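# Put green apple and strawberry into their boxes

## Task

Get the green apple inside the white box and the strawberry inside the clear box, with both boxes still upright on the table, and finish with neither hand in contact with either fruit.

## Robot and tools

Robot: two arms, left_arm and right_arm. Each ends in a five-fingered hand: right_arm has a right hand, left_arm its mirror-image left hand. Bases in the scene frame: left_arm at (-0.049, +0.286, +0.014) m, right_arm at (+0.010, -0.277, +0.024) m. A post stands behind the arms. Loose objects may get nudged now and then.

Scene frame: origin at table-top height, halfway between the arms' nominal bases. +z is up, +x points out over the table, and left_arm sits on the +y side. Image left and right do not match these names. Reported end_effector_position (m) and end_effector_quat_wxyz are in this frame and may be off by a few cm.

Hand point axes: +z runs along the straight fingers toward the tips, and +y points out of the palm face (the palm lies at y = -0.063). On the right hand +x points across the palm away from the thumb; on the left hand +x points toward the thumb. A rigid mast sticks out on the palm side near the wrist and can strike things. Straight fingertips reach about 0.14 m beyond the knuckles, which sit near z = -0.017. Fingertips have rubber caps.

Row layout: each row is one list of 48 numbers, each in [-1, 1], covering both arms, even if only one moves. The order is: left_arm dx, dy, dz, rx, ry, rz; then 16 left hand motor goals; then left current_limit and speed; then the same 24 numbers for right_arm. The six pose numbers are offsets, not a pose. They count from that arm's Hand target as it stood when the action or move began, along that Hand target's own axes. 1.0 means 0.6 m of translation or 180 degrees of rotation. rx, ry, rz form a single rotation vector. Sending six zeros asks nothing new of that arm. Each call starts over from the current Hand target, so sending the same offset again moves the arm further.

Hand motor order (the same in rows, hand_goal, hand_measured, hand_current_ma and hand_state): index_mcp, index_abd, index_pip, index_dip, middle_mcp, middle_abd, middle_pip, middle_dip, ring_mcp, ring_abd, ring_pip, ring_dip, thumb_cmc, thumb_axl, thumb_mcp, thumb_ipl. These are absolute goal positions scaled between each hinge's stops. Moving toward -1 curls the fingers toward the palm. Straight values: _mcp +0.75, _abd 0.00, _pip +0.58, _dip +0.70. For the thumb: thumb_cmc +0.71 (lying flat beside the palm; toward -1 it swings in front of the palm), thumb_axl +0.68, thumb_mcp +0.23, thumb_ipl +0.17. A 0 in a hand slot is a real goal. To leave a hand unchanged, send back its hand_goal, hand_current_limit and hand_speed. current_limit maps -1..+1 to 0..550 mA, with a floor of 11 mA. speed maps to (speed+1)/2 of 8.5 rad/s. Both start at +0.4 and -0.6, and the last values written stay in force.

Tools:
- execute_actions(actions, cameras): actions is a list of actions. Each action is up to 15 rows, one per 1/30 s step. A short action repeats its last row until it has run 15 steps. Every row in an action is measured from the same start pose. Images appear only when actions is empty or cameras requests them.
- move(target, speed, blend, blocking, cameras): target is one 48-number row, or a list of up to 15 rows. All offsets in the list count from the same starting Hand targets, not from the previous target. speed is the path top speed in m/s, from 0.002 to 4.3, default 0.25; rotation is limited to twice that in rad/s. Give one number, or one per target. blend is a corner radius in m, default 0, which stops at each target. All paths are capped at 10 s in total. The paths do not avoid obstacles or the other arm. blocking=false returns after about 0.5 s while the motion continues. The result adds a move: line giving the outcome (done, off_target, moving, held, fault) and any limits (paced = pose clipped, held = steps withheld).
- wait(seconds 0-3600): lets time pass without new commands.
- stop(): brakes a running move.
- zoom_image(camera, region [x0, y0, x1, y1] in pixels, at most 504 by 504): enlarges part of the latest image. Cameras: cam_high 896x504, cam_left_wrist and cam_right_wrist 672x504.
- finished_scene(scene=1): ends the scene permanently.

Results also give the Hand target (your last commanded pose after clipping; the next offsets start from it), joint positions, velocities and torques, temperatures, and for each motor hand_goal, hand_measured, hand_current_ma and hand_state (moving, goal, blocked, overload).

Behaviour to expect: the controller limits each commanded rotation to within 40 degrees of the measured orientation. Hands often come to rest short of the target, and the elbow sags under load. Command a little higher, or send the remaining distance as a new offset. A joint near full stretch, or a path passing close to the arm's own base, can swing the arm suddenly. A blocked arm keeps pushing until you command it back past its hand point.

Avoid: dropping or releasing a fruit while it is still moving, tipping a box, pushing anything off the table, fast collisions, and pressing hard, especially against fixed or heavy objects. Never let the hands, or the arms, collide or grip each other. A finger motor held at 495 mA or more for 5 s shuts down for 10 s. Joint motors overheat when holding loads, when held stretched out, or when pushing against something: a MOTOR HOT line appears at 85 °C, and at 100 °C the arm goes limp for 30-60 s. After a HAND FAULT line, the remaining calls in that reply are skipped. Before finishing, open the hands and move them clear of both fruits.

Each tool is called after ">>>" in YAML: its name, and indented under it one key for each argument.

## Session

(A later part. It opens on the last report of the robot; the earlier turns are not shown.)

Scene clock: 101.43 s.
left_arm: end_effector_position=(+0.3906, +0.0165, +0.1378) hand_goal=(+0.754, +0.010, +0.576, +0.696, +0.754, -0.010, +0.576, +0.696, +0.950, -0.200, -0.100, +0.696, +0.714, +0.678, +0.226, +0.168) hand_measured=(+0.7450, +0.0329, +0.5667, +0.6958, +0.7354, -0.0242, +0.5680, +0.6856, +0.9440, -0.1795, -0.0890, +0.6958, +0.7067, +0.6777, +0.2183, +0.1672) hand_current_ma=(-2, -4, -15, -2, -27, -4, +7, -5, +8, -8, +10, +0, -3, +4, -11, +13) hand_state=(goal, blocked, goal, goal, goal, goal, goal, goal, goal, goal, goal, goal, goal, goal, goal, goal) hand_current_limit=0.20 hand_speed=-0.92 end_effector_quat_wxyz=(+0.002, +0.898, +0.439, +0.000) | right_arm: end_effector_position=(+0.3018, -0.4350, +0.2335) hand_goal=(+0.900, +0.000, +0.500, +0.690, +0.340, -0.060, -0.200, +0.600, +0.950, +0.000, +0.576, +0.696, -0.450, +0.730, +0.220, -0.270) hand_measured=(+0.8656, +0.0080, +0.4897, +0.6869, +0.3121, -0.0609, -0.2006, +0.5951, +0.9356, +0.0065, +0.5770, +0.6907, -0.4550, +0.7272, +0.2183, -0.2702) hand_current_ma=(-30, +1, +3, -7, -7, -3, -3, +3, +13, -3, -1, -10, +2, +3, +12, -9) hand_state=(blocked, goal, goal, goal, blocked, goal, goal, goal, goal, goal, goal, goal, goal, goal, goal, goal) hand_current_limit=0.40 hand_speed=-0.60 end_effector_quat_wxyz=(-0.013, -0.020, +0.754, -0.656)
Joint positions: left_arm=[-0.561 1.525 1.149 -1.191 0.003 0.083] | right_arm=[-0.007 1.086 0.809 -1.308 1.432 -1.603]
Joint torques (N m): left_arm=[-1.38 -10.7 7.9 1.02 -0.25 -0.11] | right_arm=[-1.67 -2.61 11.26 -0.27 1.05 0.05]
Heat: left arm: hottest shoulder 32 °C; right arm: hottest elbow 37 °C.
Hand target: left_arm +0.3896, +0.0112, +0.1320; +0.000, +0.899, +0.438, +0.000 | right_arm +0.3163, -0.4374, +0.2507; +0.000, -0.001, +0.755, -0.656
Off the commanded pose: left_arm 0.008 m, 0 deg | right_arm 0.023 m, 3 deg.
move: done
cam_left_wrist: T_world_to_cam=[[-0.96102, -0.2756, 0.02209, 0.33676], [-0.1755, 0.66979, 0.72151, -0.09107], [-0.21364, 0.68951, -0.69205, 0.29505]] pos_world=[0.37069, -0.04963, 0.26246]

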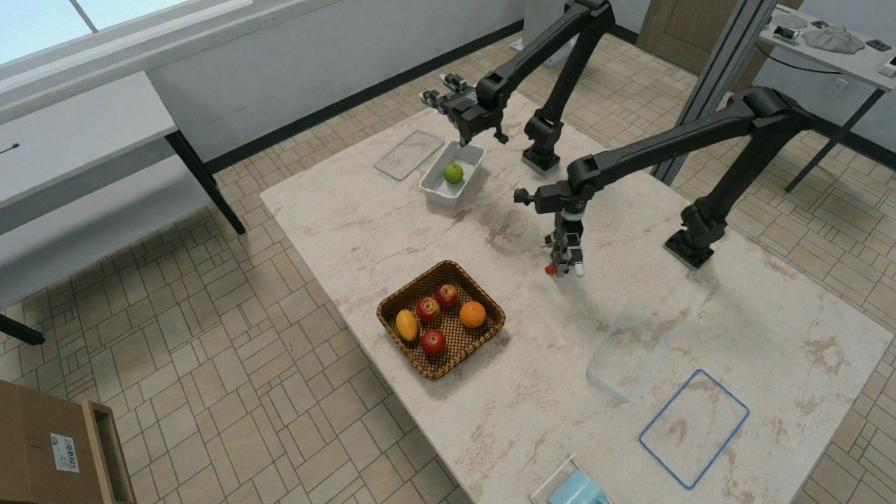

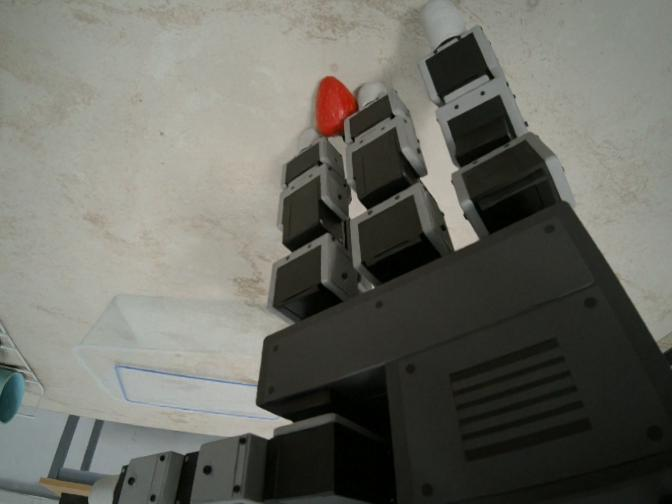

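>>> move:
  target:
    - [0,0,0,0,0,0,0.754,0.133,0.576,0.696,0.754,-0.13,0.576,0.696,0.95,-0.2,-0.1,0.696,0.714,0.678,0.226,0.168,0.2,-0.85,0,0,0,0,0,0,0.9,0,0.5,0.69,0.34,-0.06,-0.2,0.6,0.95,0,0.576,0.696,-0.45,0.73,0.22,-0.27,0.4,-0.6]
    - [0,0.0117,-0.0467,0,0,0,0.754,0.133,0.576,0.696,0.754,-0.13,0.576,0.696,0.95,-0.2,-0.1,0.696,0.714,0.678,0.226,0.168,0.2,-0.85,0,0,0,0,0,0,0.9,0,0.5,0.69,0.34,-0.06,-0.2,0.6,0.95,0,0.576,0.696,-0.45,0.73,0.22,-0.27,0.4,-0.6]
    - [0,0.0117,0.0008,0,0,0,0.754,0.133,0.576,0.696,0.754,-0.13,0.576,0.696,0.95,-0.2,-0.1,0.696,0.714,0.678,0.226,0.168,0.2,-0.85,0,0,0,0,0,0,0.9,0,0.5,0.69,0.34,-0.06,-0.2,0.6,0.95,0,0.576,0.696,-0.45,0.73,0.22,-0.27,0.4,-0.6]
  speed: 0.05
  cameras: ["cam_high","cam_left_wrist"]

>>> zoom_image:
  camera: "cam_left_wrist"
  region: [280, 60, 420, 180]

>>> zoom_image:
  camera: "cam_high"
  region: [540, 255, 580, 290]

Scene clock: 104.33 s.
left_arm: end_effector_position=(+0.3961, +0.0122, +0.1376) hand_goal=(+0.754, +0.134, +0.576, +0.696, +0.754, -0.130, +0.576, +0.696, +0.950, -0.200, -0.100, +0.696, +0.714, +0.678, +0.226, +0.168) hand_measured=(+0.7462, +0.1179, +0.5667, +0.6958, +0.7354, -0.1165, +0.5680, +0.6856, +0.9428, -0.1810, -0.0903, +0.6971, +0.7054, +0.6777, +0.2173, +0.1672) hand_current_ma=(-5, -13, -9, +2, -30, +8, +8, -10, +1, -3, +21, -8, -3, +10, -11, +14) hand_state=(goal, goal, goal, goal, goal, goal, goal, goal, goal, goal, goal, goal, goal, goal, goal, goal) hand_current_limit=0.20 hand_speed=-0.85 end_effector_quat_wxyz=(+0.002, +0.899, +0.439, +0.000) | right_arm: end_effector_position=(+0.3018, -0.4350, +0.2335) hand_goal=(+0.900, +0.000, +0.500, +0.690, +0.340, -0.060, -0.200, +0.600, +0.950, +0.000, +0.576, +0.696, -0.450, +0.730, +0.220, -0.270) hand_measured=(+0.8644, +0.0080, +0.4897, +0.6881, +0.3121, -0.0623, -0.2019, +0.5964, +0.9356, +0.0065, +0.5770, +0.6894, -0.4550, +0.7272, +0.2173, -0.2702) hand_current_ma=(-23, +8, +2, +1, -10, +11, +1, -3, +10, -8, +3, -10, +1, +2, +1, -8) hand_state=(blocked, goal, goal, goal, blocked, goal, goal, goal, goal, goal, goal, goal, goal, goal, goal, goal) hand_current_limit=0.40 hand_speed=-0.60 end_effector_quat_wxyz=(-0.013, -0.020, +0.754, -0.656)
Joint positions: left_arm=[-0.562 1.543 1.169 -1.194 0.003 0.083] | right_arm=[-0.007 1.086 0.809 -1.308 1.432 -1.603]
Joint torques (N m): left_arm=[-1.61 -10.29 7.91 1.09 -0.31 -0.1] | right_arm=[-1.67 -2.61 11.28 -0.27 1.05 0.05]
Heat: left arm: hottest shoulder 32 °C; right arm: hottest elbow 37 °C.
Hand target: left_arm +0.3953, +0.0069, +0.1315; +0.000, +0.899, +0.438, +0.000 | right_arm +0.3163, -0.4374, +0.2507; +0.000, -0.001, +0.755, -0.656
Off the commanded pose: left_arm 0.008 m, 0 deg | right_arm 0.023 m, 3 deg.
move: done
cam_left_wrist: T_world_to_cam=[[-0.96134, -0.27448, 0.02209, 0.34104], [-0.17472, 0.67002, 0.72149, -0.08743], [-0.21284, 0.68974, -0.69207, 0.29884]] pos_world=[0.37618, -0.05393, 0.26236]

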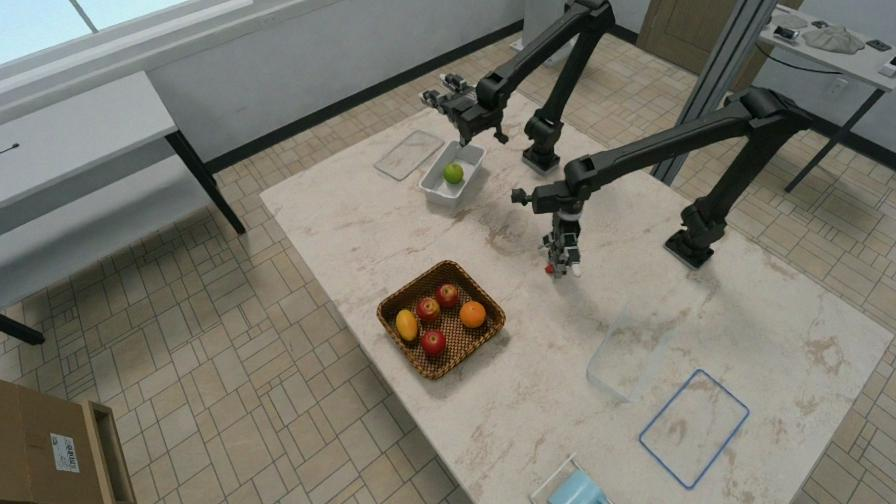

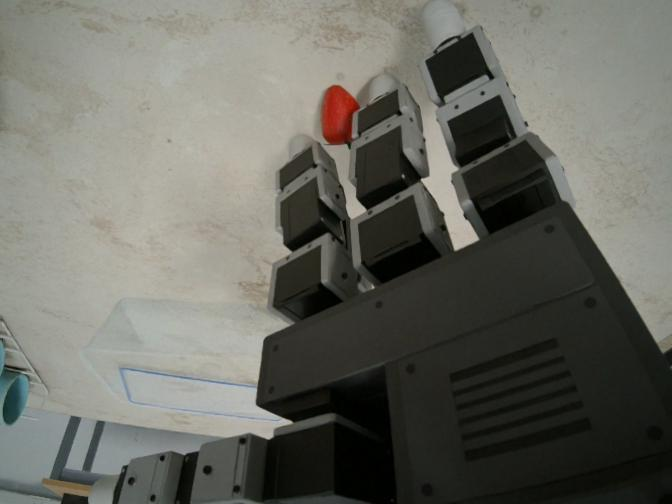

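Scaled by 3.600 from the camera's image (finer frame: 960x720).

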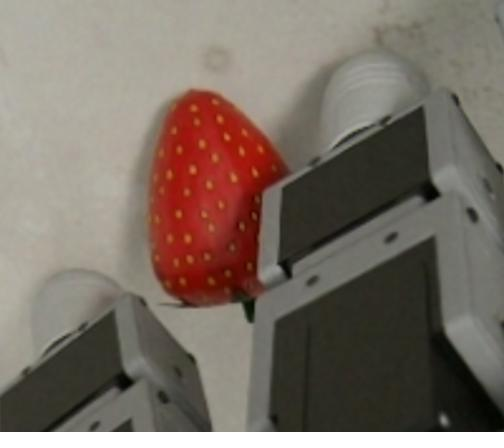

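Scaled by 12.600 from the camera's image (finer frame: 1280x720).

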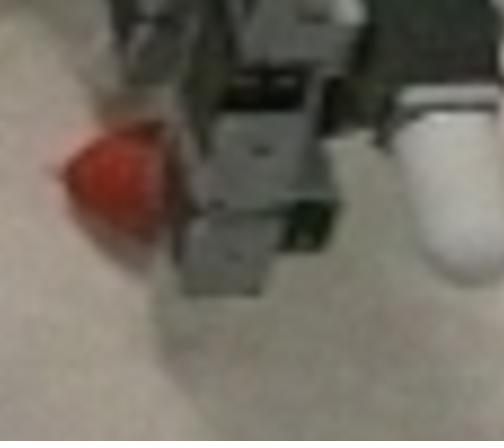

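>>> move:
  target: [0,0,0,0,0,0,0.754,0.0,0.576,0.696,0.754,0.0,0.576,0.696,0.95,-0.2,-0.1,0.696,0.714,0.678,0.226,0.168,0.2,-0.9,0,0,0,0,0,0,0.9,0,0.5,0.69,0.34,-0.06,-0.2,0.6,0.95,0,0.576,0.696,-0.45,0.73,0.22,-0.27,0.4,-0.6]
  speed: 0.05
  cameras: ["cam_high","cam_left_wrist"]

>>> zoom_image:
  camera: "cam_left_wrist"
  region: [280, 60, 420, 180]

Scene clock: 105.07 s.
left_arm: end_effector_position=(+0.3961, +0.0122, +0.1376) hand_goal=(+0.754, +0.000, +0.576, +0.696, +0.754, +0.000, +0.576, +0.696, +0.950, -0.200, -0.100, +0.696, +0.714, +0.678, +0.226, +0.168) hand_measured=(+0.7450, +0.0314, +0.5680, +0.6958, +0.7354, -0.0257, +0.5667, +0.6856, +0.9440, -0.1795, -0.0903, +0.6958, +0.7054, +0.6777, +0.2183, +0.1681) hand_current_ma=(-7, -5, -9, +6, -21, -6, +10, +1, +0, -3, +18, -4, -11, +7, -8, +13) hand_state=(goal, blocked, goal, goal, goal, blocked, goal, goal, goal, goal, goal, goal, goal, goal, goal, goal) hand_current_limit=0.20 hand_speed=-0.90 end_effector_quat_wxyz=(+0.002, +0.899, +0.439, +0.000) | right_arm: end_effector_position=(+0.3018, -0.4350, +0.2335) hand_goal=(+0.900, +0.000, +0.500, +0.690, +0.340, -0.060, -0.200, +0.600, +0.950, +0.000, +0.576, +0.696, -0.450, +0.730, +0.220, -0.270) hand_measured=(+0.8668, +0.0080, +0.4897, +0.6881, +0.3121, -0.0609, -0.2019, +0.5951, +0.9356, +0.0080, +0.5757, +0.6894, -0.4550, +0.7262, +0.2183, -0.2702) hand_current_ma=(-16, -8, +4, -3, +1, +4, -1, -3, +6, -12, +7, -1, -3, -13, +8, -14) hand_state=(blocked, goal, goal, goal, blocked, goal, goal, goal, goal, goal, goal, goal, goal, goal, goal, goal) hand_current_limit=0.40 hand_speed=-0.60 end_effector_quat_wxyz=(-0.013, -0.020, +0.754, -0.656)
Joint positions: left_arm=[-0.562 1.543 1.169 -1.194 0.003 0.083] | right_arm=[-0.007 1.086 0.809 -1.308 1.432 -1.603]
Joint torques (N m): left_arm=[-1.49 -10.75 8.01 1.18 -0.31 -0.05] | right_arm=[-1.73 -2.67 11.28 -0.27 1.05 0.05]
Heat: left arm: hottest shoulder 32 °C; right arm: hottest elbow 37 °C.
Hand target: left_arm +0.3953, +0.0069, +0.1315; +0.000, +0.899, +0.438, +0.000 | right_arm +0.3163, -0.4374, +0.2507; +0.000, -0.001, +0.755, -0.656
Off the commanded pose: left_arm 0.008 m, 0 deg | right_arm 0.023 m, 3 deg.
move: done
cam_left_wrist: T_world_to_cam=[[-0.96134, -0.27448, 0.02209, 0.34104], [-0.17472, 0.67002, 0.72149, -0.08743], [-0.21284, 0.68974, -0.69207, 0.29884]] pos_world=[0.37618, -0.05393, 0.26236]

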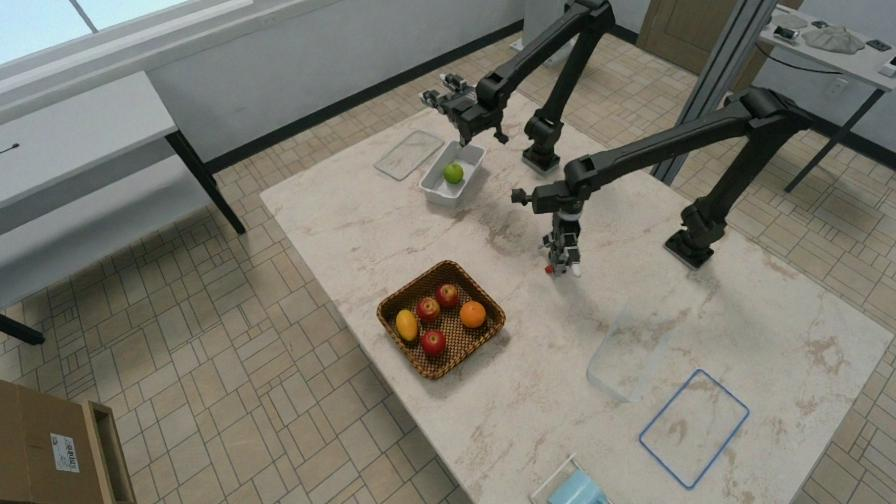

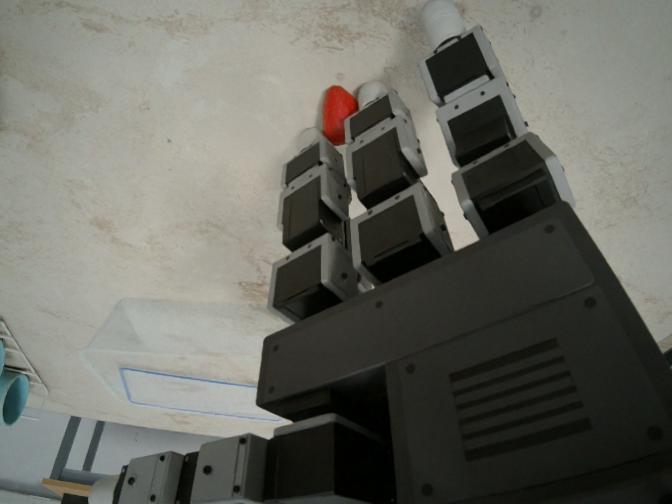

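Scaled by 3.600 from the camera's image (finer frame: 960x720).

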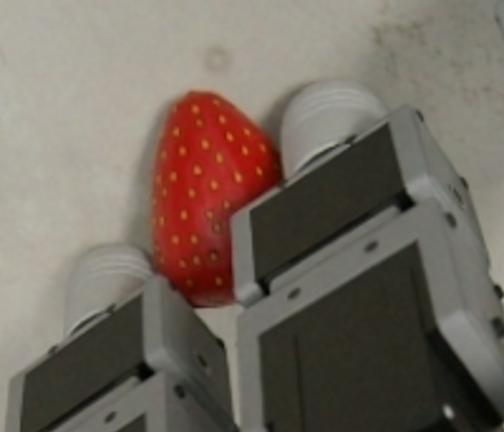

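>>> move:
  target: [0,0,0,0,0,0,0.754,-0.13,0.576,0.696,0.754,0.13,0.576,0.696,0.95,-0.2,-0.1,0.696,0.714,0.678,0.226,0.168,0.3,-0.9,0,0,0,0,0,0,0.9,0,0.5,0.69,0.34,-0.06,-0.2,0.6,0.95,0,0.576,0.696,-0.45,0.73,0.22,-0.27,0.4,-0.6]
  speed: 0.05
  cameras: ["cam_high","cam_left_wrist"]

>>> zoom_image:
  camera: "cam_left_wrist"
  region: [280, 60, 420, 180]

Scene clock: 105.70 s.
left_arm: end_effector_position=(+0.3961, +0.0122, +0.1376) hand_goal=(+0.754, -0.130, +0.576, +0.696, +0.754, +0.130, +0.576, +0.696, +0.950, -0.200, -0.100, +0.696, +0.714, +0.678, +0.226, +0.168) hand_measured=(+0.7535, +0.0241, +0.5795, +0.6971, +0.7354, -0.0242, +0.5693, +0.6856, +0.9428, -0.1795, -0.0890, +0.6971, +0.7067, +0.6767, +0.2183, +0.1672) hand_current_ma=(+0, +75, -4, +9, -22, -97, -4, -6, -1, +1, +14, -14, -12, -1, -5, +5) hand_state=(goal, blocked, goal, goal, goal, blocked, goal, goal, goal, goal, goal, goal, goal, goal, goal, goal) hand_current_limit=0.30 hand_speed=-0.90 end_effector_quat_wxyz=(+0.002, +0.899, +0.439, +0.000) | right_arm: end_effector_position=(+0.3018, -0.4350, +0.2335) hand_goal=(+0.900, +0.000, +0.500, +0.690, +0.340, -0.060, -0.200, +0.600, +0.950, +0.000, +0.576, +0.696, -0.450, +0.730, +0.220, -0.270) hand_measured=(+0.8656, +0.0065, +0.4897, +0.6881, +0.3121, -0.0609, -0.2019, +0.5951, +0.9356, +0.0065, +0.5770, +0.6894, -0.4550, +0.7272, +0.2173, -0.2692) hand_current_ma=(-25, +4, +9, +16, -10, +7, +4, -8, -1, +4, +2, -17, -1, +14, +5, -15) hand_state=(blocked, goal, goal, goal, blocked, goal, goal, goal, goal, goal, goal, goal, goal, goal, goal, goal) hand_current_limit=0.40 hand_speed=-0.60 end_effector_quat_wxyz=(-0.013, -0.020, +0.754, -0.656)
Joint positions: left_arm=[-0.562 1.543 1.169 -1.194 0.003 0.083] | right_arm=[-0.007 1.086 0.809 -1.308 1.432 -1.603]
Joint torques (N m): left_arm=[-1.49 -10.81 8.09 0.98 -0.32 -0.04] | right_arm=[-1.67 -2.61 11.28 -0.27 1.05 0.05]
Heat: left arm: hottest shoulder 32 °C; right arm: hottest elbow 37 °C.
Hand target: left_arm +0.3953, +0.0069, +0.1315; +0.000, +0.899, +0.438, +0.000 | right_arm +0.3163, -0.4374, +0.2507; +0.000, -0.001, +0.755, -0.656
Off the commanded pose: left_arm 0.008 m, 0 deg | right_arm 0.023 m, 3 deg.
move: done
cam_left_wrist: T_world_to_cam=[[-0.96134, -0.27448, 0.02209, 0.34104], [-0.17472, 0.67002, 0.72149, -0.08743], [-0.21284, 0.68974, -0.69207, 0.29884]] pos_world=[0.37618, -0.05393, 0.26236]

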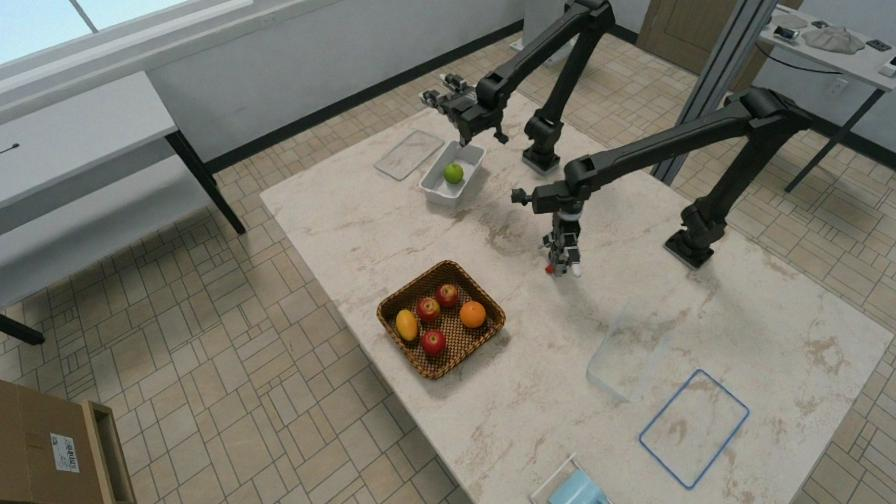

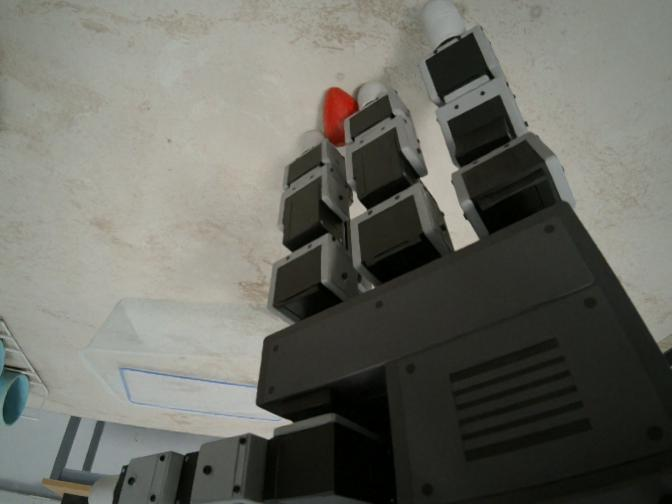

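Scaled by 3.600 from the camera's image (finer frame: 960x720).

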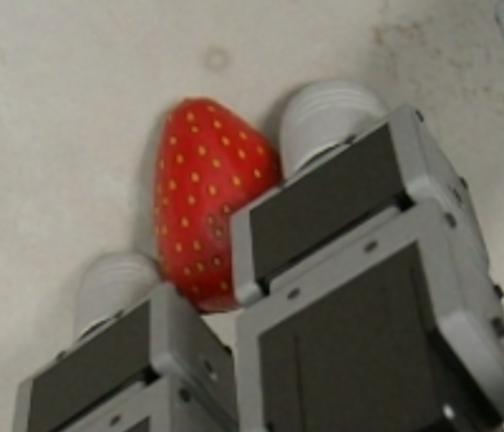

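>>> move:
  target: [0,0,0,0,0,0,0.74,-0.3,0.576,0.696,0.74,0.3,0.576,0.696,0.95,-0.2,-0.1,0.696,0.714,0.678,0.226,0.168,0.3,-0.9,0,0,0,0,0,0,0.9,0,0.5,0.69,0.34,-0.06,-0.2,0.6,0.95,0,0.576,0.696,-0.45,0.73,0.22,-0.27,0.4,-0.6]
  speed: 0.05
  cameras: ["cam_high","cam_left_wrist"]

>>> zoom_image:
  camera: "cam_left_wrist"
  region: [280, 60, 420, 180]

Scene clock: 106.30 s.
left_arm: end_effector_position=(+0.3961, +0.0122, +0.1376) hand_goal=(+0.740, -0.300, +0.576, +0.696, +0.740, +0.300, +0.576, +0.696, +0.950, -0.200, -0.100, +0.696, +0.714, +0.678, +0.226, +0.168) hand_measured=(+0.7535, +0.0227, +0.5808, +0.6971, +0.7318, -0.0228, +0.5680, +0.6856, +0.9428, -0.1795, -0.0890, +0.6971, +0.7054, +0.6777, +0.2183, +0.1672) hand_current_ma=(+13, +214, -3, +11, -17, -225, +9, -6, +8, -5, +18, -4, -15, +9, -5, +11) hand_state=(goal, blocked, goal, goal, goal, blocked, goal, goal, goal, goal, goal, goal, goal, goal, goal, goal) hand_current_limit=0.30 hand_speed=-0.90 end_effector_quat_wxyz=(+0.002, +0.899, +0.439, +0.000) | right_arm: end_effector_position=(+0.3018, -0.4350, +0.2335) hand_goal=(+0.900, +0.000, +0.500, +0.690, +0.340, -0.060, -0.200, +0.600, +0.950, +0.000, +0.576, +0.696, -0.450, +0.730, +0.220, -0.270) hand_measured=(+0.8644, +0.0065, +0.4897, +0.6881, +0.3121, -0.0609, -0.2019, +0.5951, +0.9344, +0.0051, +0.5770, +0.6894, -0.4550, +0.7262, +0.2183, -0.2711) hand_current_ma=(-14, +13, +11, +12, -5, +4, -1, -9, +0, -9, -3, -2, -12, +3, +2, -2) hand_state=(blocked, goal, goal, goal, blocked, goal, goal, goal, goal, goal, goal, goal, goal, goal, goal, goal) hand_current_limit=0.40 hand_speed=-0.60 end_effector_quat_wxyz=(-0.013, -0.020, +0.754, -0.656)
Joint positions: left_arm=[-0.562 1.543 1.169 -1.194 0.003 0.083] | right_arm=[-0.007 1.086 0.809 -1.308 1.432 -1.603]
Joint torques (N m): left_arm=[-0.38 -11.34 8.03 1.09 -0.29 -0.06] | right_arm=[-1.73 -2.61 11.26 -0.27 1.05 0.05]
Heat: left arm: hottest shoulder 32 °C; right arm: hottest elbow 37 °C.
Hand target: left_arm +0.3953, +0.0069, +0.1315; +0.000, +0.899, +0.438, +0.000 | right_arm +0.3163, -0.4374, +0.2507; +0.000, -0.001, +0.755, -0.656
Off the commanded pose: left_arm 0.008 m, 0 deg | right_arm 0.023 m, 3 deg.
move: done
cam_left_wrist: T_world_to_cam=[[-0.96134, -0.27448, 0.02209, 0.34104], [-0.17472, 0.67002, 0.72149, -0.08743], [-0.21284, 0.68974, -0.69207, 0.29884]] pos_world=[0.37618, -0.05393, 0.26236]

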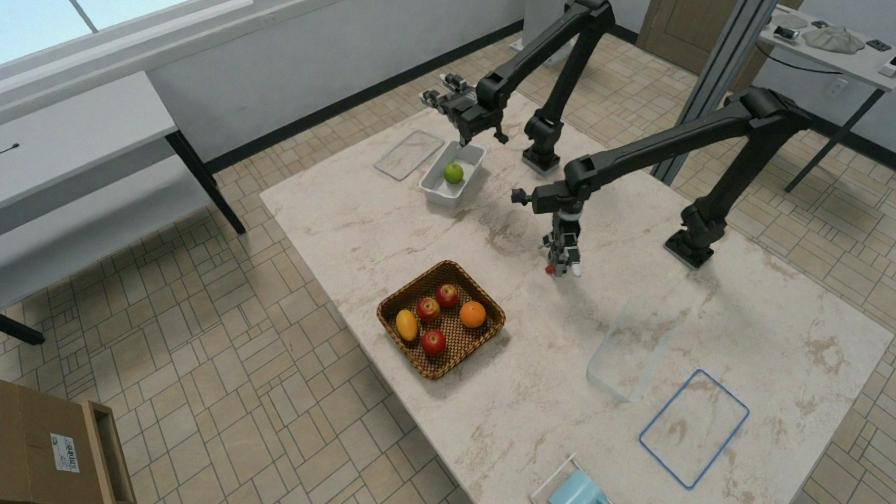

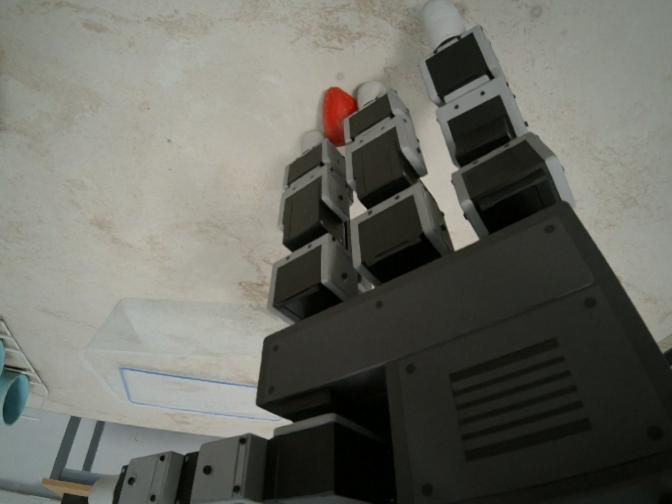

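Scaled by 3.600 from the camera's image (finer frame: 960x720).

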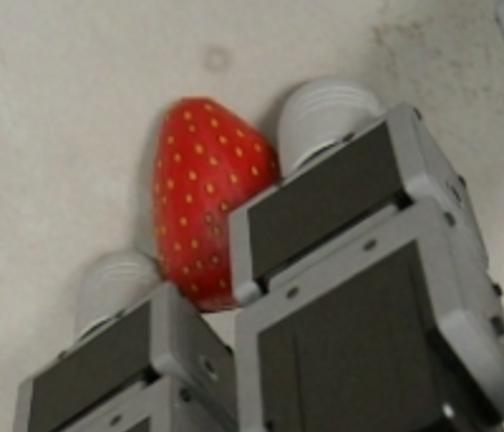

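>>> move:
  target: [0,0,-0.0833,0,0,0,0.74,-0.35,0.576,0.696,0.74,0.35,0.576,0.696,0.95,-0.2,-0.1,0.696,0.714,0.678,0.226,0.168,0.3,-0.9,0,0,0,0,0,0,0.9,0,0.5,0.69,0.34,-0.06,-0.2,0.6,0.95,0,0.576,0.696,-0.45,0.73,0.22,-0.27,0.4,-0.6]
  speed: 0.05
  cameras: ["cam_high","cam_left_wrist"]

>>> zoom_image:
  camera: "cam_left_wrist"
  region: [280, 60, 420, 180]

>>> zoom_image:
  camera: "cam_high"
  region: [520, 220, 600, 290]

Scene clock: 107.97 s.
left_arm: end_effector_position=(+0.3867, +0.0181, +0.1555) hand_goal=(+0.740, -0.350, +0.576, +0.696, +0.740, +0.350, +0.576, +0.696, +0.950, -0.200, -0.100, +0.696, +0.714, +0.678, +0.226, +0.168) hand_measured=(+0.8367, -0.1209, +0.6270, +0.7200, +0.6268, +0.1443, +0.5141, +0.6703, +0.9428, -0.1795, -0.0890, +0.6958, +0.7054, +0.6777, +0.2183, +0.1672) hand_current_ma=(+96, +136, +18, +22, -113, -122, -39, -13, -3, +0, +17, -10, -16, +2, -3, +13) hand_state=(blocked, blocked, blocked, blocked, blocked, blocked, blocked, blocked, goal, goal, goal, goal, goal, goal, goal, goal) hand_current_limit=0.30 hand_speed=-0.90 end_effector_quat_wxyz=(-0.020, +0.898, +0.438, -0.013) | right_arm: end_effector_position=(+0.3018, -0.4350, +0.2335) hand_goal=(+0.900, +0.000, +0.500, +0.690, +0.340, -0.060, -0.200, +0.600, +0.950, +0.000, +0.576, +0.696, -0.450, +0.730, +0.220, -0.270) hand_measured=(+0.8644, +0.0080, +0.4910, +0.6881, +0.3133, -0.0609, -0.2006, +0.5951, +0.9356, +0.0080, +0.5757, +0.6894, -0.4550, +0.7262, +0.2193, -0.2711) hand_current_ma=(-19, -3, +14, +0, -15, +1, +7, -27, +8, -6, -2, -1, +2, +12, -3, -20) hand_state=(blocked, goal, goal, goal, blocked, goal, goal, goal, goal, goal, goal, goal, goal, goal, goal, goal) hand_current_limit=0.40 hand_speed=-0.60 end_effector_quat_wxyz=(-0.013, -0.020, +0.754, -0.656)
Joint positions: left_arm=[-0.563 1.527 1.212 -1.303 0.003 0.083] | right_arm=[-0.007 1.086 0.809 -1.308 1.432 -1.603]
Joint torques (N m): left_arm=[-0.56 -13.16 12.21 0.12 -0.26 -0.06] | right_arm=[-1.73 -2.61 11.28 -0.27 1.05 0.05]
Heat: left arm: hottest shoulder 32 °C; right arm: hottest elbow 37 °C.
Hand target: left_arm +0.3951, +0.0069, +0.1815; +0.000, +0.899, +0.438, +0.000 | right_arm +0.3163, -0.4374, +0.2507; +0.000, -0.001, +0.755, -0.656
Off the commanded pose: left_arm 0.030 m, 3 deg | right_arm 0.023 m, 3 deg.
move: off_target (left_arm)
cam_left_wrist: T_world_to_cam=[[-0.9598, -0.27519, 0.05519, 0.32752], [-0.14332, 0.64961, 0.74664, -0.12158], [-0.24132, 0.70872, -0.66294, 0.31124]] pos_world=[0.37204, -0.05147, 0.27903]

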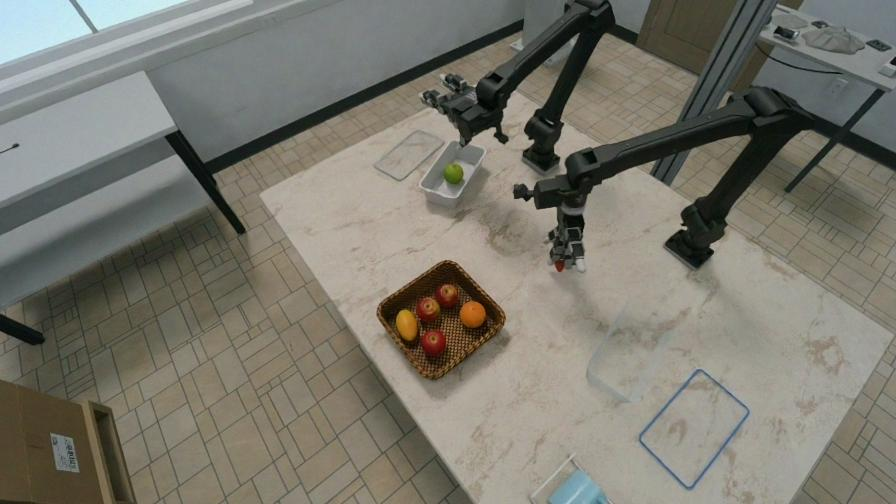

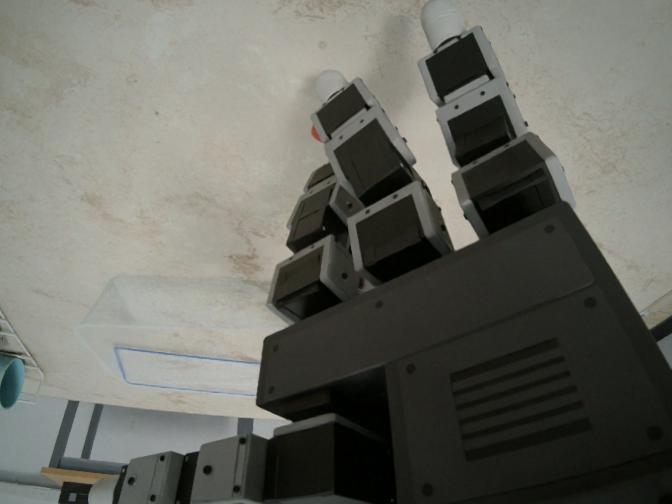

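Scaled by 3.600 from the camera's image (finer frame: 960x720).

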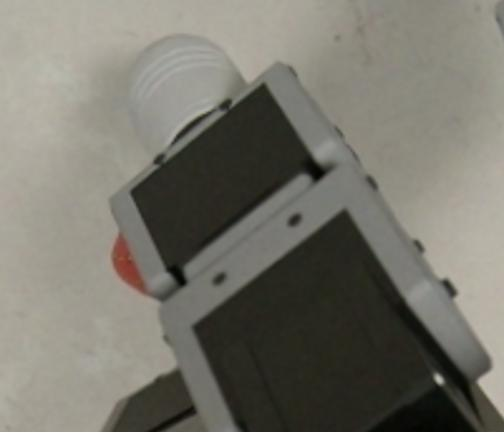

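Scaled by 6.300 from the camera's image (finer frame: 1280x720).

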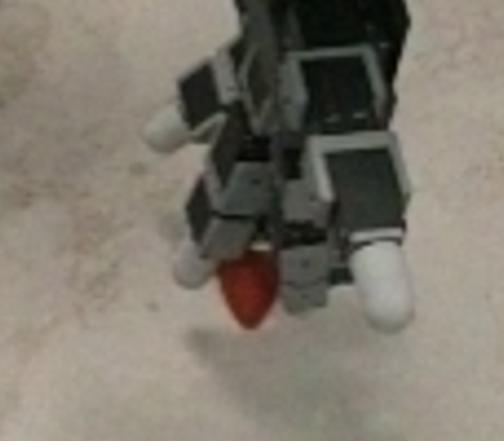

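>>> move:
  target: [0,0,0,0,0,0,0.64,-0.26,0.576,0.696,0.82,0.28,0.54,0.68,0.95,-0.2,-0.1,0.696,0.714,0.678,0.226,0.168,0.3,-0.95,0,0,0,0,0,0,0.9,0,0.5,0.69,0.34,-0.06,-0.2,0.6,0.95,0,0.576,0.696,-0.45,0.73,0.22,-0.27,0.4,-0.6]
  speed: 0.05
  cameras: ["cam_high","cam_left_wrist"]

>>> zoom_image:
  camera: "cam_high"
  region: [520, 220, 600, 290]

Scene clock: 109.13 s.
left_arm: end_effector_position=(+0.3867, +0.0181, +0.1555) hand_goal=(+0.640, -0.260, +0.576, +0.696, +0.820, +0.280, +0.540, +0.680, +0.950, -0.200, -0.100, +0.696, +0.714, +0.678, +0.226, +0.168) hand_measured=(+0.8258, -0.1209, +0.6270, +0.7225, +0.6268, +0.1443, +0.4974, +0.6627, +0.9440, -0.1795, -0.0890, +0.6958, +0.7054, +0.6777, +0.2193, +0.1672) hand_current_ma=(+210, +63, +25, +17, -217, -71, -22, -10, +0, +0, +10, -8, -7, +5, -6, +8) hand_state=(blocked, blocked, blocked, blocked, blocked, blocked, blocked, goal, goal, goal, goal, goal, goal, goal, goal, goal) hand_current_limit=0.30 hand_speed=-0.95 end_effector_quat_wxyz=(-0.020, +0.898, +0.438, -0.013) | right_arm: end_effector_position=(+0.3018, -0.4350, +0.2335) hand_goal=(+0.900, +0.000, +0.500, +0.690, +0.340, -0.060, -0.200, +0.600, +0.950, +0.000, +0.576, +0.696, -0.450, +0.730, +0.220, -0.270) hand_measured=(+0.8656, +0.0080, +0.4897, +0.6881, +0.3121, -0.0609, -0.2019, +0.5951, +0.9356, +0.0065, +0.5770, +0.6907, -0.4550, +0.7262, +0.2183, -0.2702) hand_current_ma=(-19, +3, +7, -2, -5, +6, -6, -3, -10, -17, +2, -16, -7, -1, +5, -6) hand_state=(blocked, goal, goal, goal, blocked, goal, goal, goal, goal, goal, goal, goal, goal, goal, goal, goal) hand_current_limit=0.40 hand_speed=-0.60 end_effector_quat_wxyz=(-0.013, -0.020, +0.754, -0.656)
Joint positions: left_arm=[-0.563 1.527 1.212 -1.303 0.003 0.083] | right_arm=[-0.007 1.086 0.809 -1.308 1.432 -1.603]
Joint torques (N m): left_arm=[-0.67 -12.86 12.29 -0.1 -0.29 0] | right_arm=[-1.73 -2.61 11.28 -0.27 1.05 0.05]
Heat: left arm: hottest shoulder 32 °C; right arm: hottest elbow 38 °C.
Hand target: left_arm +0.3952, +0.0069, +0.1815; +0.000, +0.899, +0.438, +0.000 | right_arm +0.3163, -0.4374, +0.2507; +0.000, -0.001, +0.755, -0.656
Off the commanded pose: left_arm 0.030 m, 3 deg | right_arm 0.023 m, 3 deg.
move: done
cam_left_wrist: T_world_to_cam=[[-0.9598, -0.27519, 0.05519, 0.32752], [-0.14332, 0.64961, 0.74664, -0.12158], [-0.24132, 0.70872, -0.66294, 0.31124]] pos_world=[0.37204, -0.05147, 0.27903]

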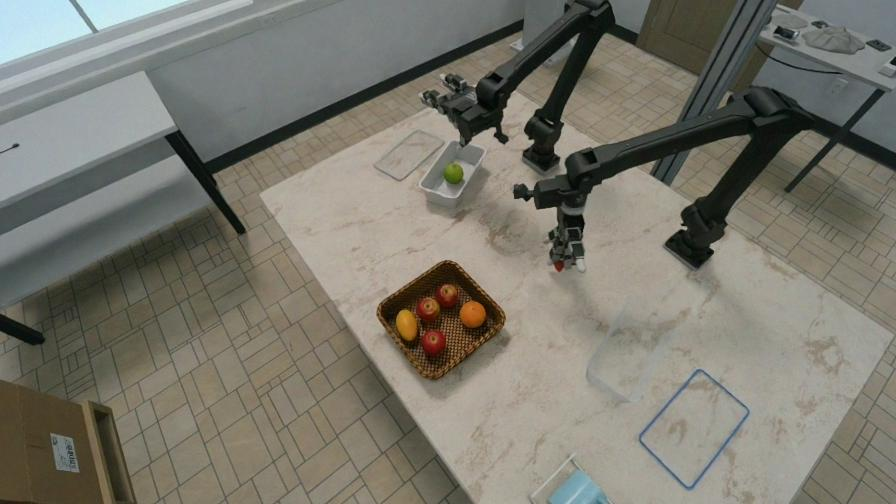

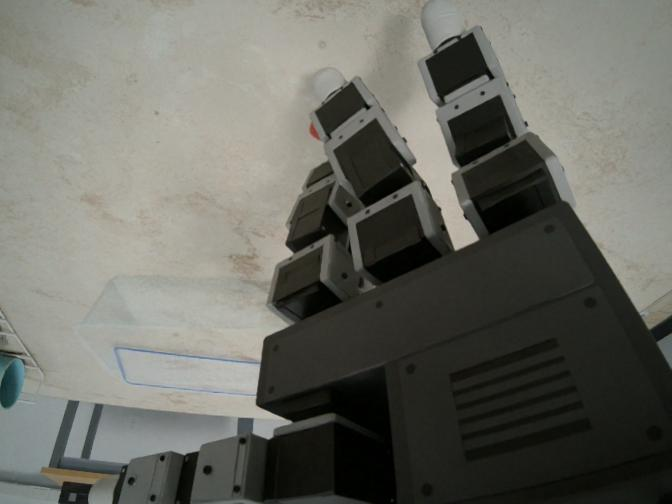

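Scaled by 6.300 from the camera's image (finer frame: 1280x720).

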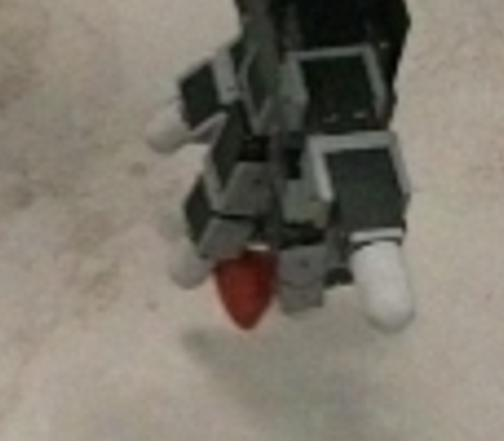

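>>> move:
  target:
    - [0,0,-0.1808,0,0,0,0.64,-0.26,0.576,0.696,0.82,0.28,0.54,0.68,0.95,-0.2,-0.1,0.696,0.714,0.678,0.226,0.168,0.3,-0.95,0,0,0,0,0,0,0.9,0,0.5,0.69,0.34,-0.06,-0.2,0.6,0.95,0,0.576,0.696,-0.45,0.73,0.22,-0.27,0.4,-0.6]
    - [0.4013,-0.28,-0.1808,0,0,0.1778,0.64,-0.26,0.576,0.696,0.82,0.28,0.54,0.68,0.95,-0.2,-0.1,0.696,0.714,0.678,0.226,0.168,0.3,-0.95,0,0,0,0,0,0,0.9,0,0.5,0.69,0.34,-0.06,-0.2,0.6,0.95,0,0.576,0.696,-0.45,0.73,0.22,-0.27,0.4,-0.6]
  speed: 0.12
  blend: [0.02, 0]
  cameras: ["cam_high","cam_left_wrist"]

>>> zoom_image:
  camera: "cam_high"
  region: [560, 220, 720, 420]

Scene clock: 113.87 s.
left_arm: end_effector_position=(+0.4013, +0.2960, +0.2757) hand_goal=(+0.640, -0.260, +0.576, +0.696, +0.820, +0.280, +0.540, +0.680, +0.950, -0.200, -0.100, +0.696, +0.714, +0.678, +0.226, +0.168) hand_measured=(+0.8258, -0.1195, +0.6270, +0.7213, +0.6280, +0.1443, +0.4961, +0.6639, +0.9440, -0.1810, -0.0890, +0.6958, +0.7054, +0.6767, +0.2183, +0.1681) hand_current_ma=(+212, +66, +29, +20, -231, -68, -20, -11, -6, -11, +22, -8, -15, +5, -11, -2) hand_state=(blocked, blocked, blocked, blocked, blocked, blocked, blocked, goal, goal, goal, goal, goal, goal, goal, goal, goal) hand_current_limit=0.30 hand_speed=-0.95 end_effector_quat_wxyz=(-0.001, +0.984, +0.177, -0.013) | right_arm: end_effector_position=(+0.3018, -0.4350, +0.2335) hand_goal=(+0.900, +0.000, +0.500, +0.690, +0.340, -0.060, -0.200, +0.600, +0.950, +0.000, +0.576, +0.696, -0.450, +0.730, +0.220, -0.270) hand_measured=(+0.8644, +0.0095, +0.4897, +0.6881, +0.3121, -0.0623, -0.2006, +0.5951, +0.9356, +0.0080, +0.5770, +0.6907, -0.4562, +0.7262, +0.2183, -0.2702) hand_current_ma=(-31, -3, -4, -2, -15, +12, -7, -2, +12, -6, -9, -4, +3, +9, +6, -4) hand_state=(blocked, goal, goal, goal, blocked, goal, goal, goal, goal, goal, goal, goal, goal, goal, goal, goal) hand_current_limit=0.40 hand_speed=-0.60 end_effector_quat_wxyz=(-0.013, -0.020, +0.754, -0.656)
Joint positions: left_arm=[0.22 1.419 1.408 -1.584 -0.003 1.418] | right_arm=[-0.007 1.086 0.809 -1.308 1.432 -1.603]
Joint torques (N m): left_arm=[-0.44 -10.05 13.27 0.29 0.02 0.21] | right_arm=[-1.73 -2.61 11.29 -0.27 1.05 0.05]
Heat: left arm: hottest shoulder 32 °C; right arm: hottest elbow 38 °C.
Hand target: left_arm +0.4114, +0.3002, +0.2900; +0.000, +0.985, +0.173, +0.000 | right_arm +0.3163, -0.4374, +0.2507; +0.000, -0.001, +0.755, -0.656
Off the commanded pose: left_arm 0.018 m, 2 deg | right_arm 0.023 m, 3 deg.
move: off_target (left_arm)
cam_left_wrist: T_world_to_cam=[[-0.96143, 0.27118, 0.04593, 0.25283], [0.22061, 0.66064, 0.71756, -0.53099], [0.16424, 0.70002, -0.69498, 0.04609]] pos_world=[0.35265, 0.24997, 0.40144]

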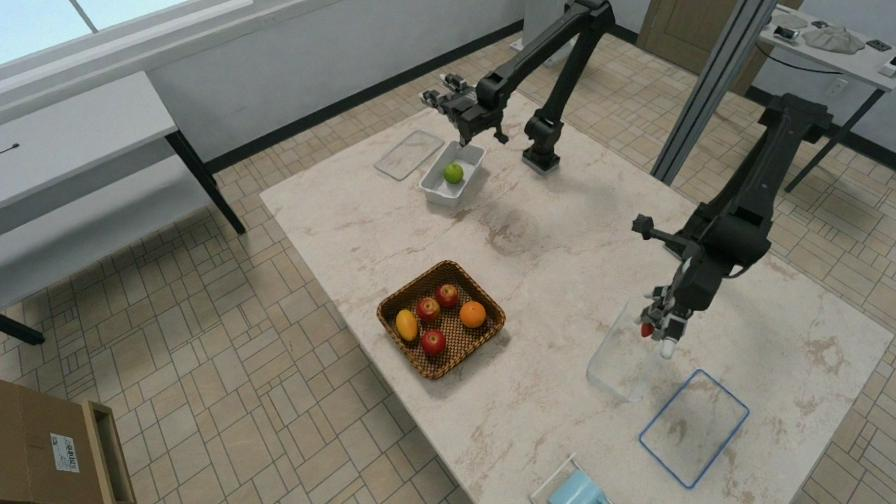

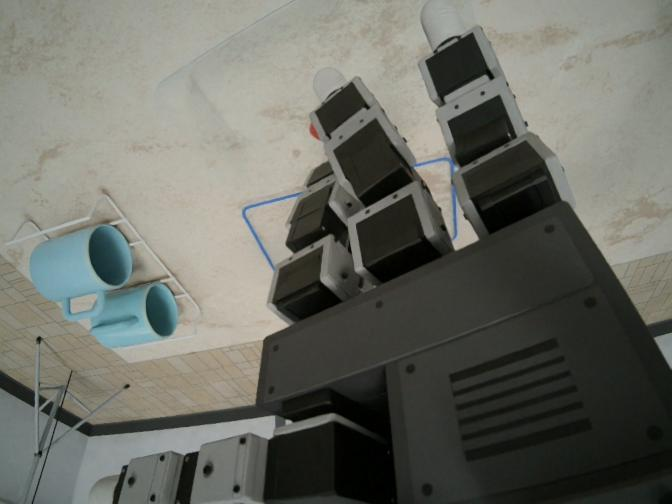

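Scaled by 2.520 from the camera's image (finer frame: 1280x720).

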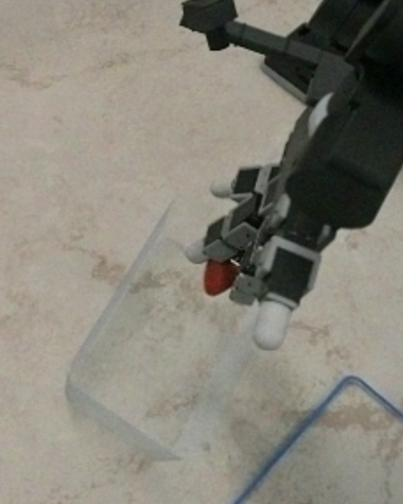

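>>> move:
  target: [0.0217,0.0188,0.2,0,0,0,0.64,-0.26,0.576,0.696,0.82,0.28,0.54,0.68,0.95,-0.2,-0.1,0.696,0.714,0.678,0.226,0.168,0.3,-0.95,0,0,0,0,0,0,0.9,0,0.5,0.69,0.34,-0.06,-0.2,0.6,0.95,0,0.576,0.696,-0.45,0.73,0.22,-0.27,0.4,-0.6]
  speed: 0.08
  cameras: ["cam_high","cam_left_wrist"]

>>> zoom_image:
  camera: "cam_high"
  region: [570, 280, 700, 420]

>>> zoom_image:
  camera: "cam_left_wrist"
  region: [150, 0, 500, 262]

Scene clock: 116.53 s.
left_arm: end_effector_position=(+0.4238, +0.2990, +0.1736) hand_goal=(+0.640, -0.260, +0.576, +0.696, +0.820, +0.280, +0.540, +0.680, +0.950, -0.200, -0.100, +0.696, +0.714, +0.678, +0.226, +0.168) hand_measured=(+0.8258, -0.1195, +0.6270, +0.7200, +0.6280, +0.1443, +0.4961, +0.6627, +0.9428, -0.1810, -0.0890, +0.6958, +0.7067, +0.6777, +0.2183, +0.1681) hand_current_ma=(+202, +62, +27, +17, -224, -75, -17, -9, +4, -10, +11, -13, -8, -1, -6, +5) hand_state=(blocked, blocked, blocked, blocked, blocked, blocked, blocked, goal, goal, goal, goal, goal, goal, goal, goal, goal) hand_current_limit=0.30 hand_speed=-0.95 end_effector_quat_wxyz=(-0.002, +0.985, +0.175, -0.001) | right_arm: end_effector_position=(+0.3018, -0.4350, +0.2335) hand_goal=(+0.900, +0.000, +0.500, +0.690, +0.340, -0.060, -0.200, +0.600, +0.950, +0.000, +0.576, +0.696, -0.450, +0.730, +0.220, -0.270) hand_measured=(+0.8656, +0.0080, +0.4897, +0.6881, +0.3121, -0.0609, -0.2006, +0.5964, +0.9356, +0.0065, +0.5757, +0.6894, -0.4550, +0.7262, +0.2193, -0.2711) hand_current_ma=(-14, -5, +5, -5, +2, +5, -3, -10, +12, -16, +3, -5, -6, +8, -8, -13) hand_state=(blocked, goal, goal, goal, blocked, goal, goal, goal, goal, goal, goal, goal, goal, goal, goal, goal) hand_current_limit=0.40 hand_speed=-0.60 end_effector_quat_wxyz=(-0.013, -0.020, +0.754, -0.656)
Joint positions: left_arm=[0.216 1.502 1.223 -1.293 -0.003 1.419] | right_arm=[-0.007 1.086 0.809 -1.308 1.432 -1.603]
Joint torques (N m): left_arm=[-1.61 -10.99 8.51 1.07 0.07 -0.05] | right_arm=[-1.67 -2.67 11.28 -0.25 1.05 0.05]
Heat: left arm: hottest shoulder 32 °C; right arm: hottest elbow 38 °C.
Hand target: left_arm +0.4275, +0.2938, +0.1699; +0.000, +0.985, +0.173, +0.000 | right_arm +0.3163, -0.4374, +0.2507; +0.000, -0.001, +0.755, -0.656
Off the commanded pose: left_arm 0.007 m, 0 deg | right_arm 0.023 m, 3 deg.
move: done
cam_left_wrist: T_world_to_cam=[[-0.96113, 0.27502, 0.0245, 0.28079], [0.20631, 0.65635, 0.7257, -0.4588], [0.18351, 0.70255, -0.68757, -0.04078]] pos_world=[0.37201, 0.25256, 0.29804]

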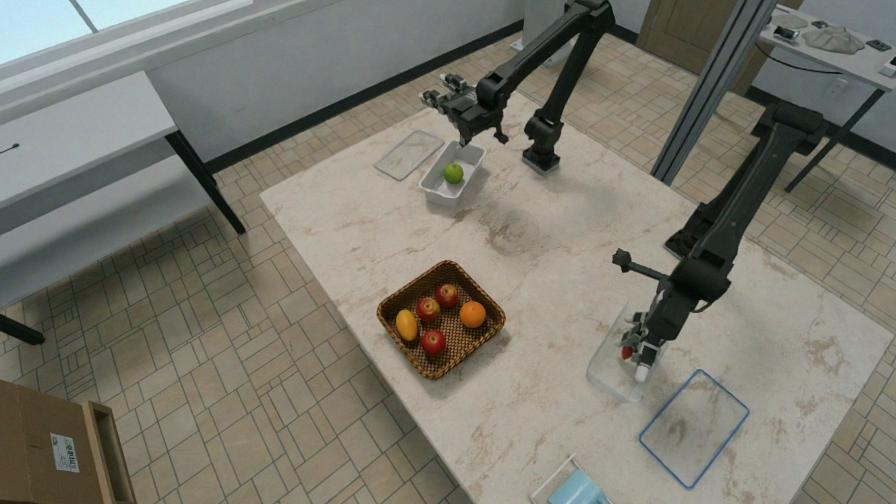

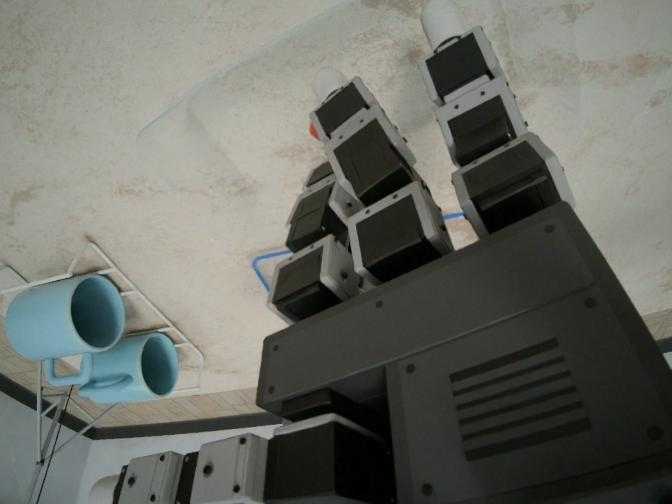

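Scaled by 3.600 from the camera's image (finer frame: 1280x720).

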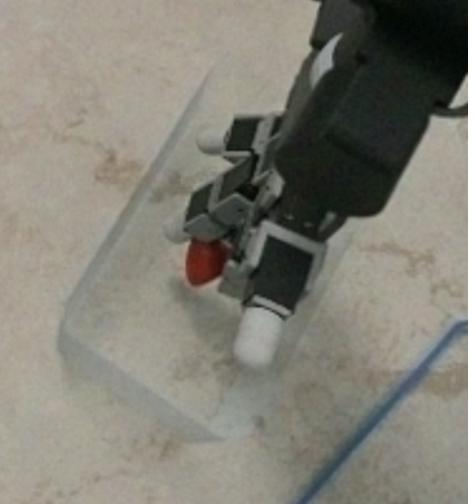

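Scaled by 1.440 from the camera's image (finer frame: 960x720).

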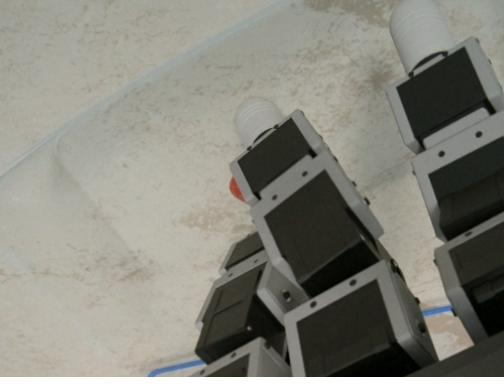

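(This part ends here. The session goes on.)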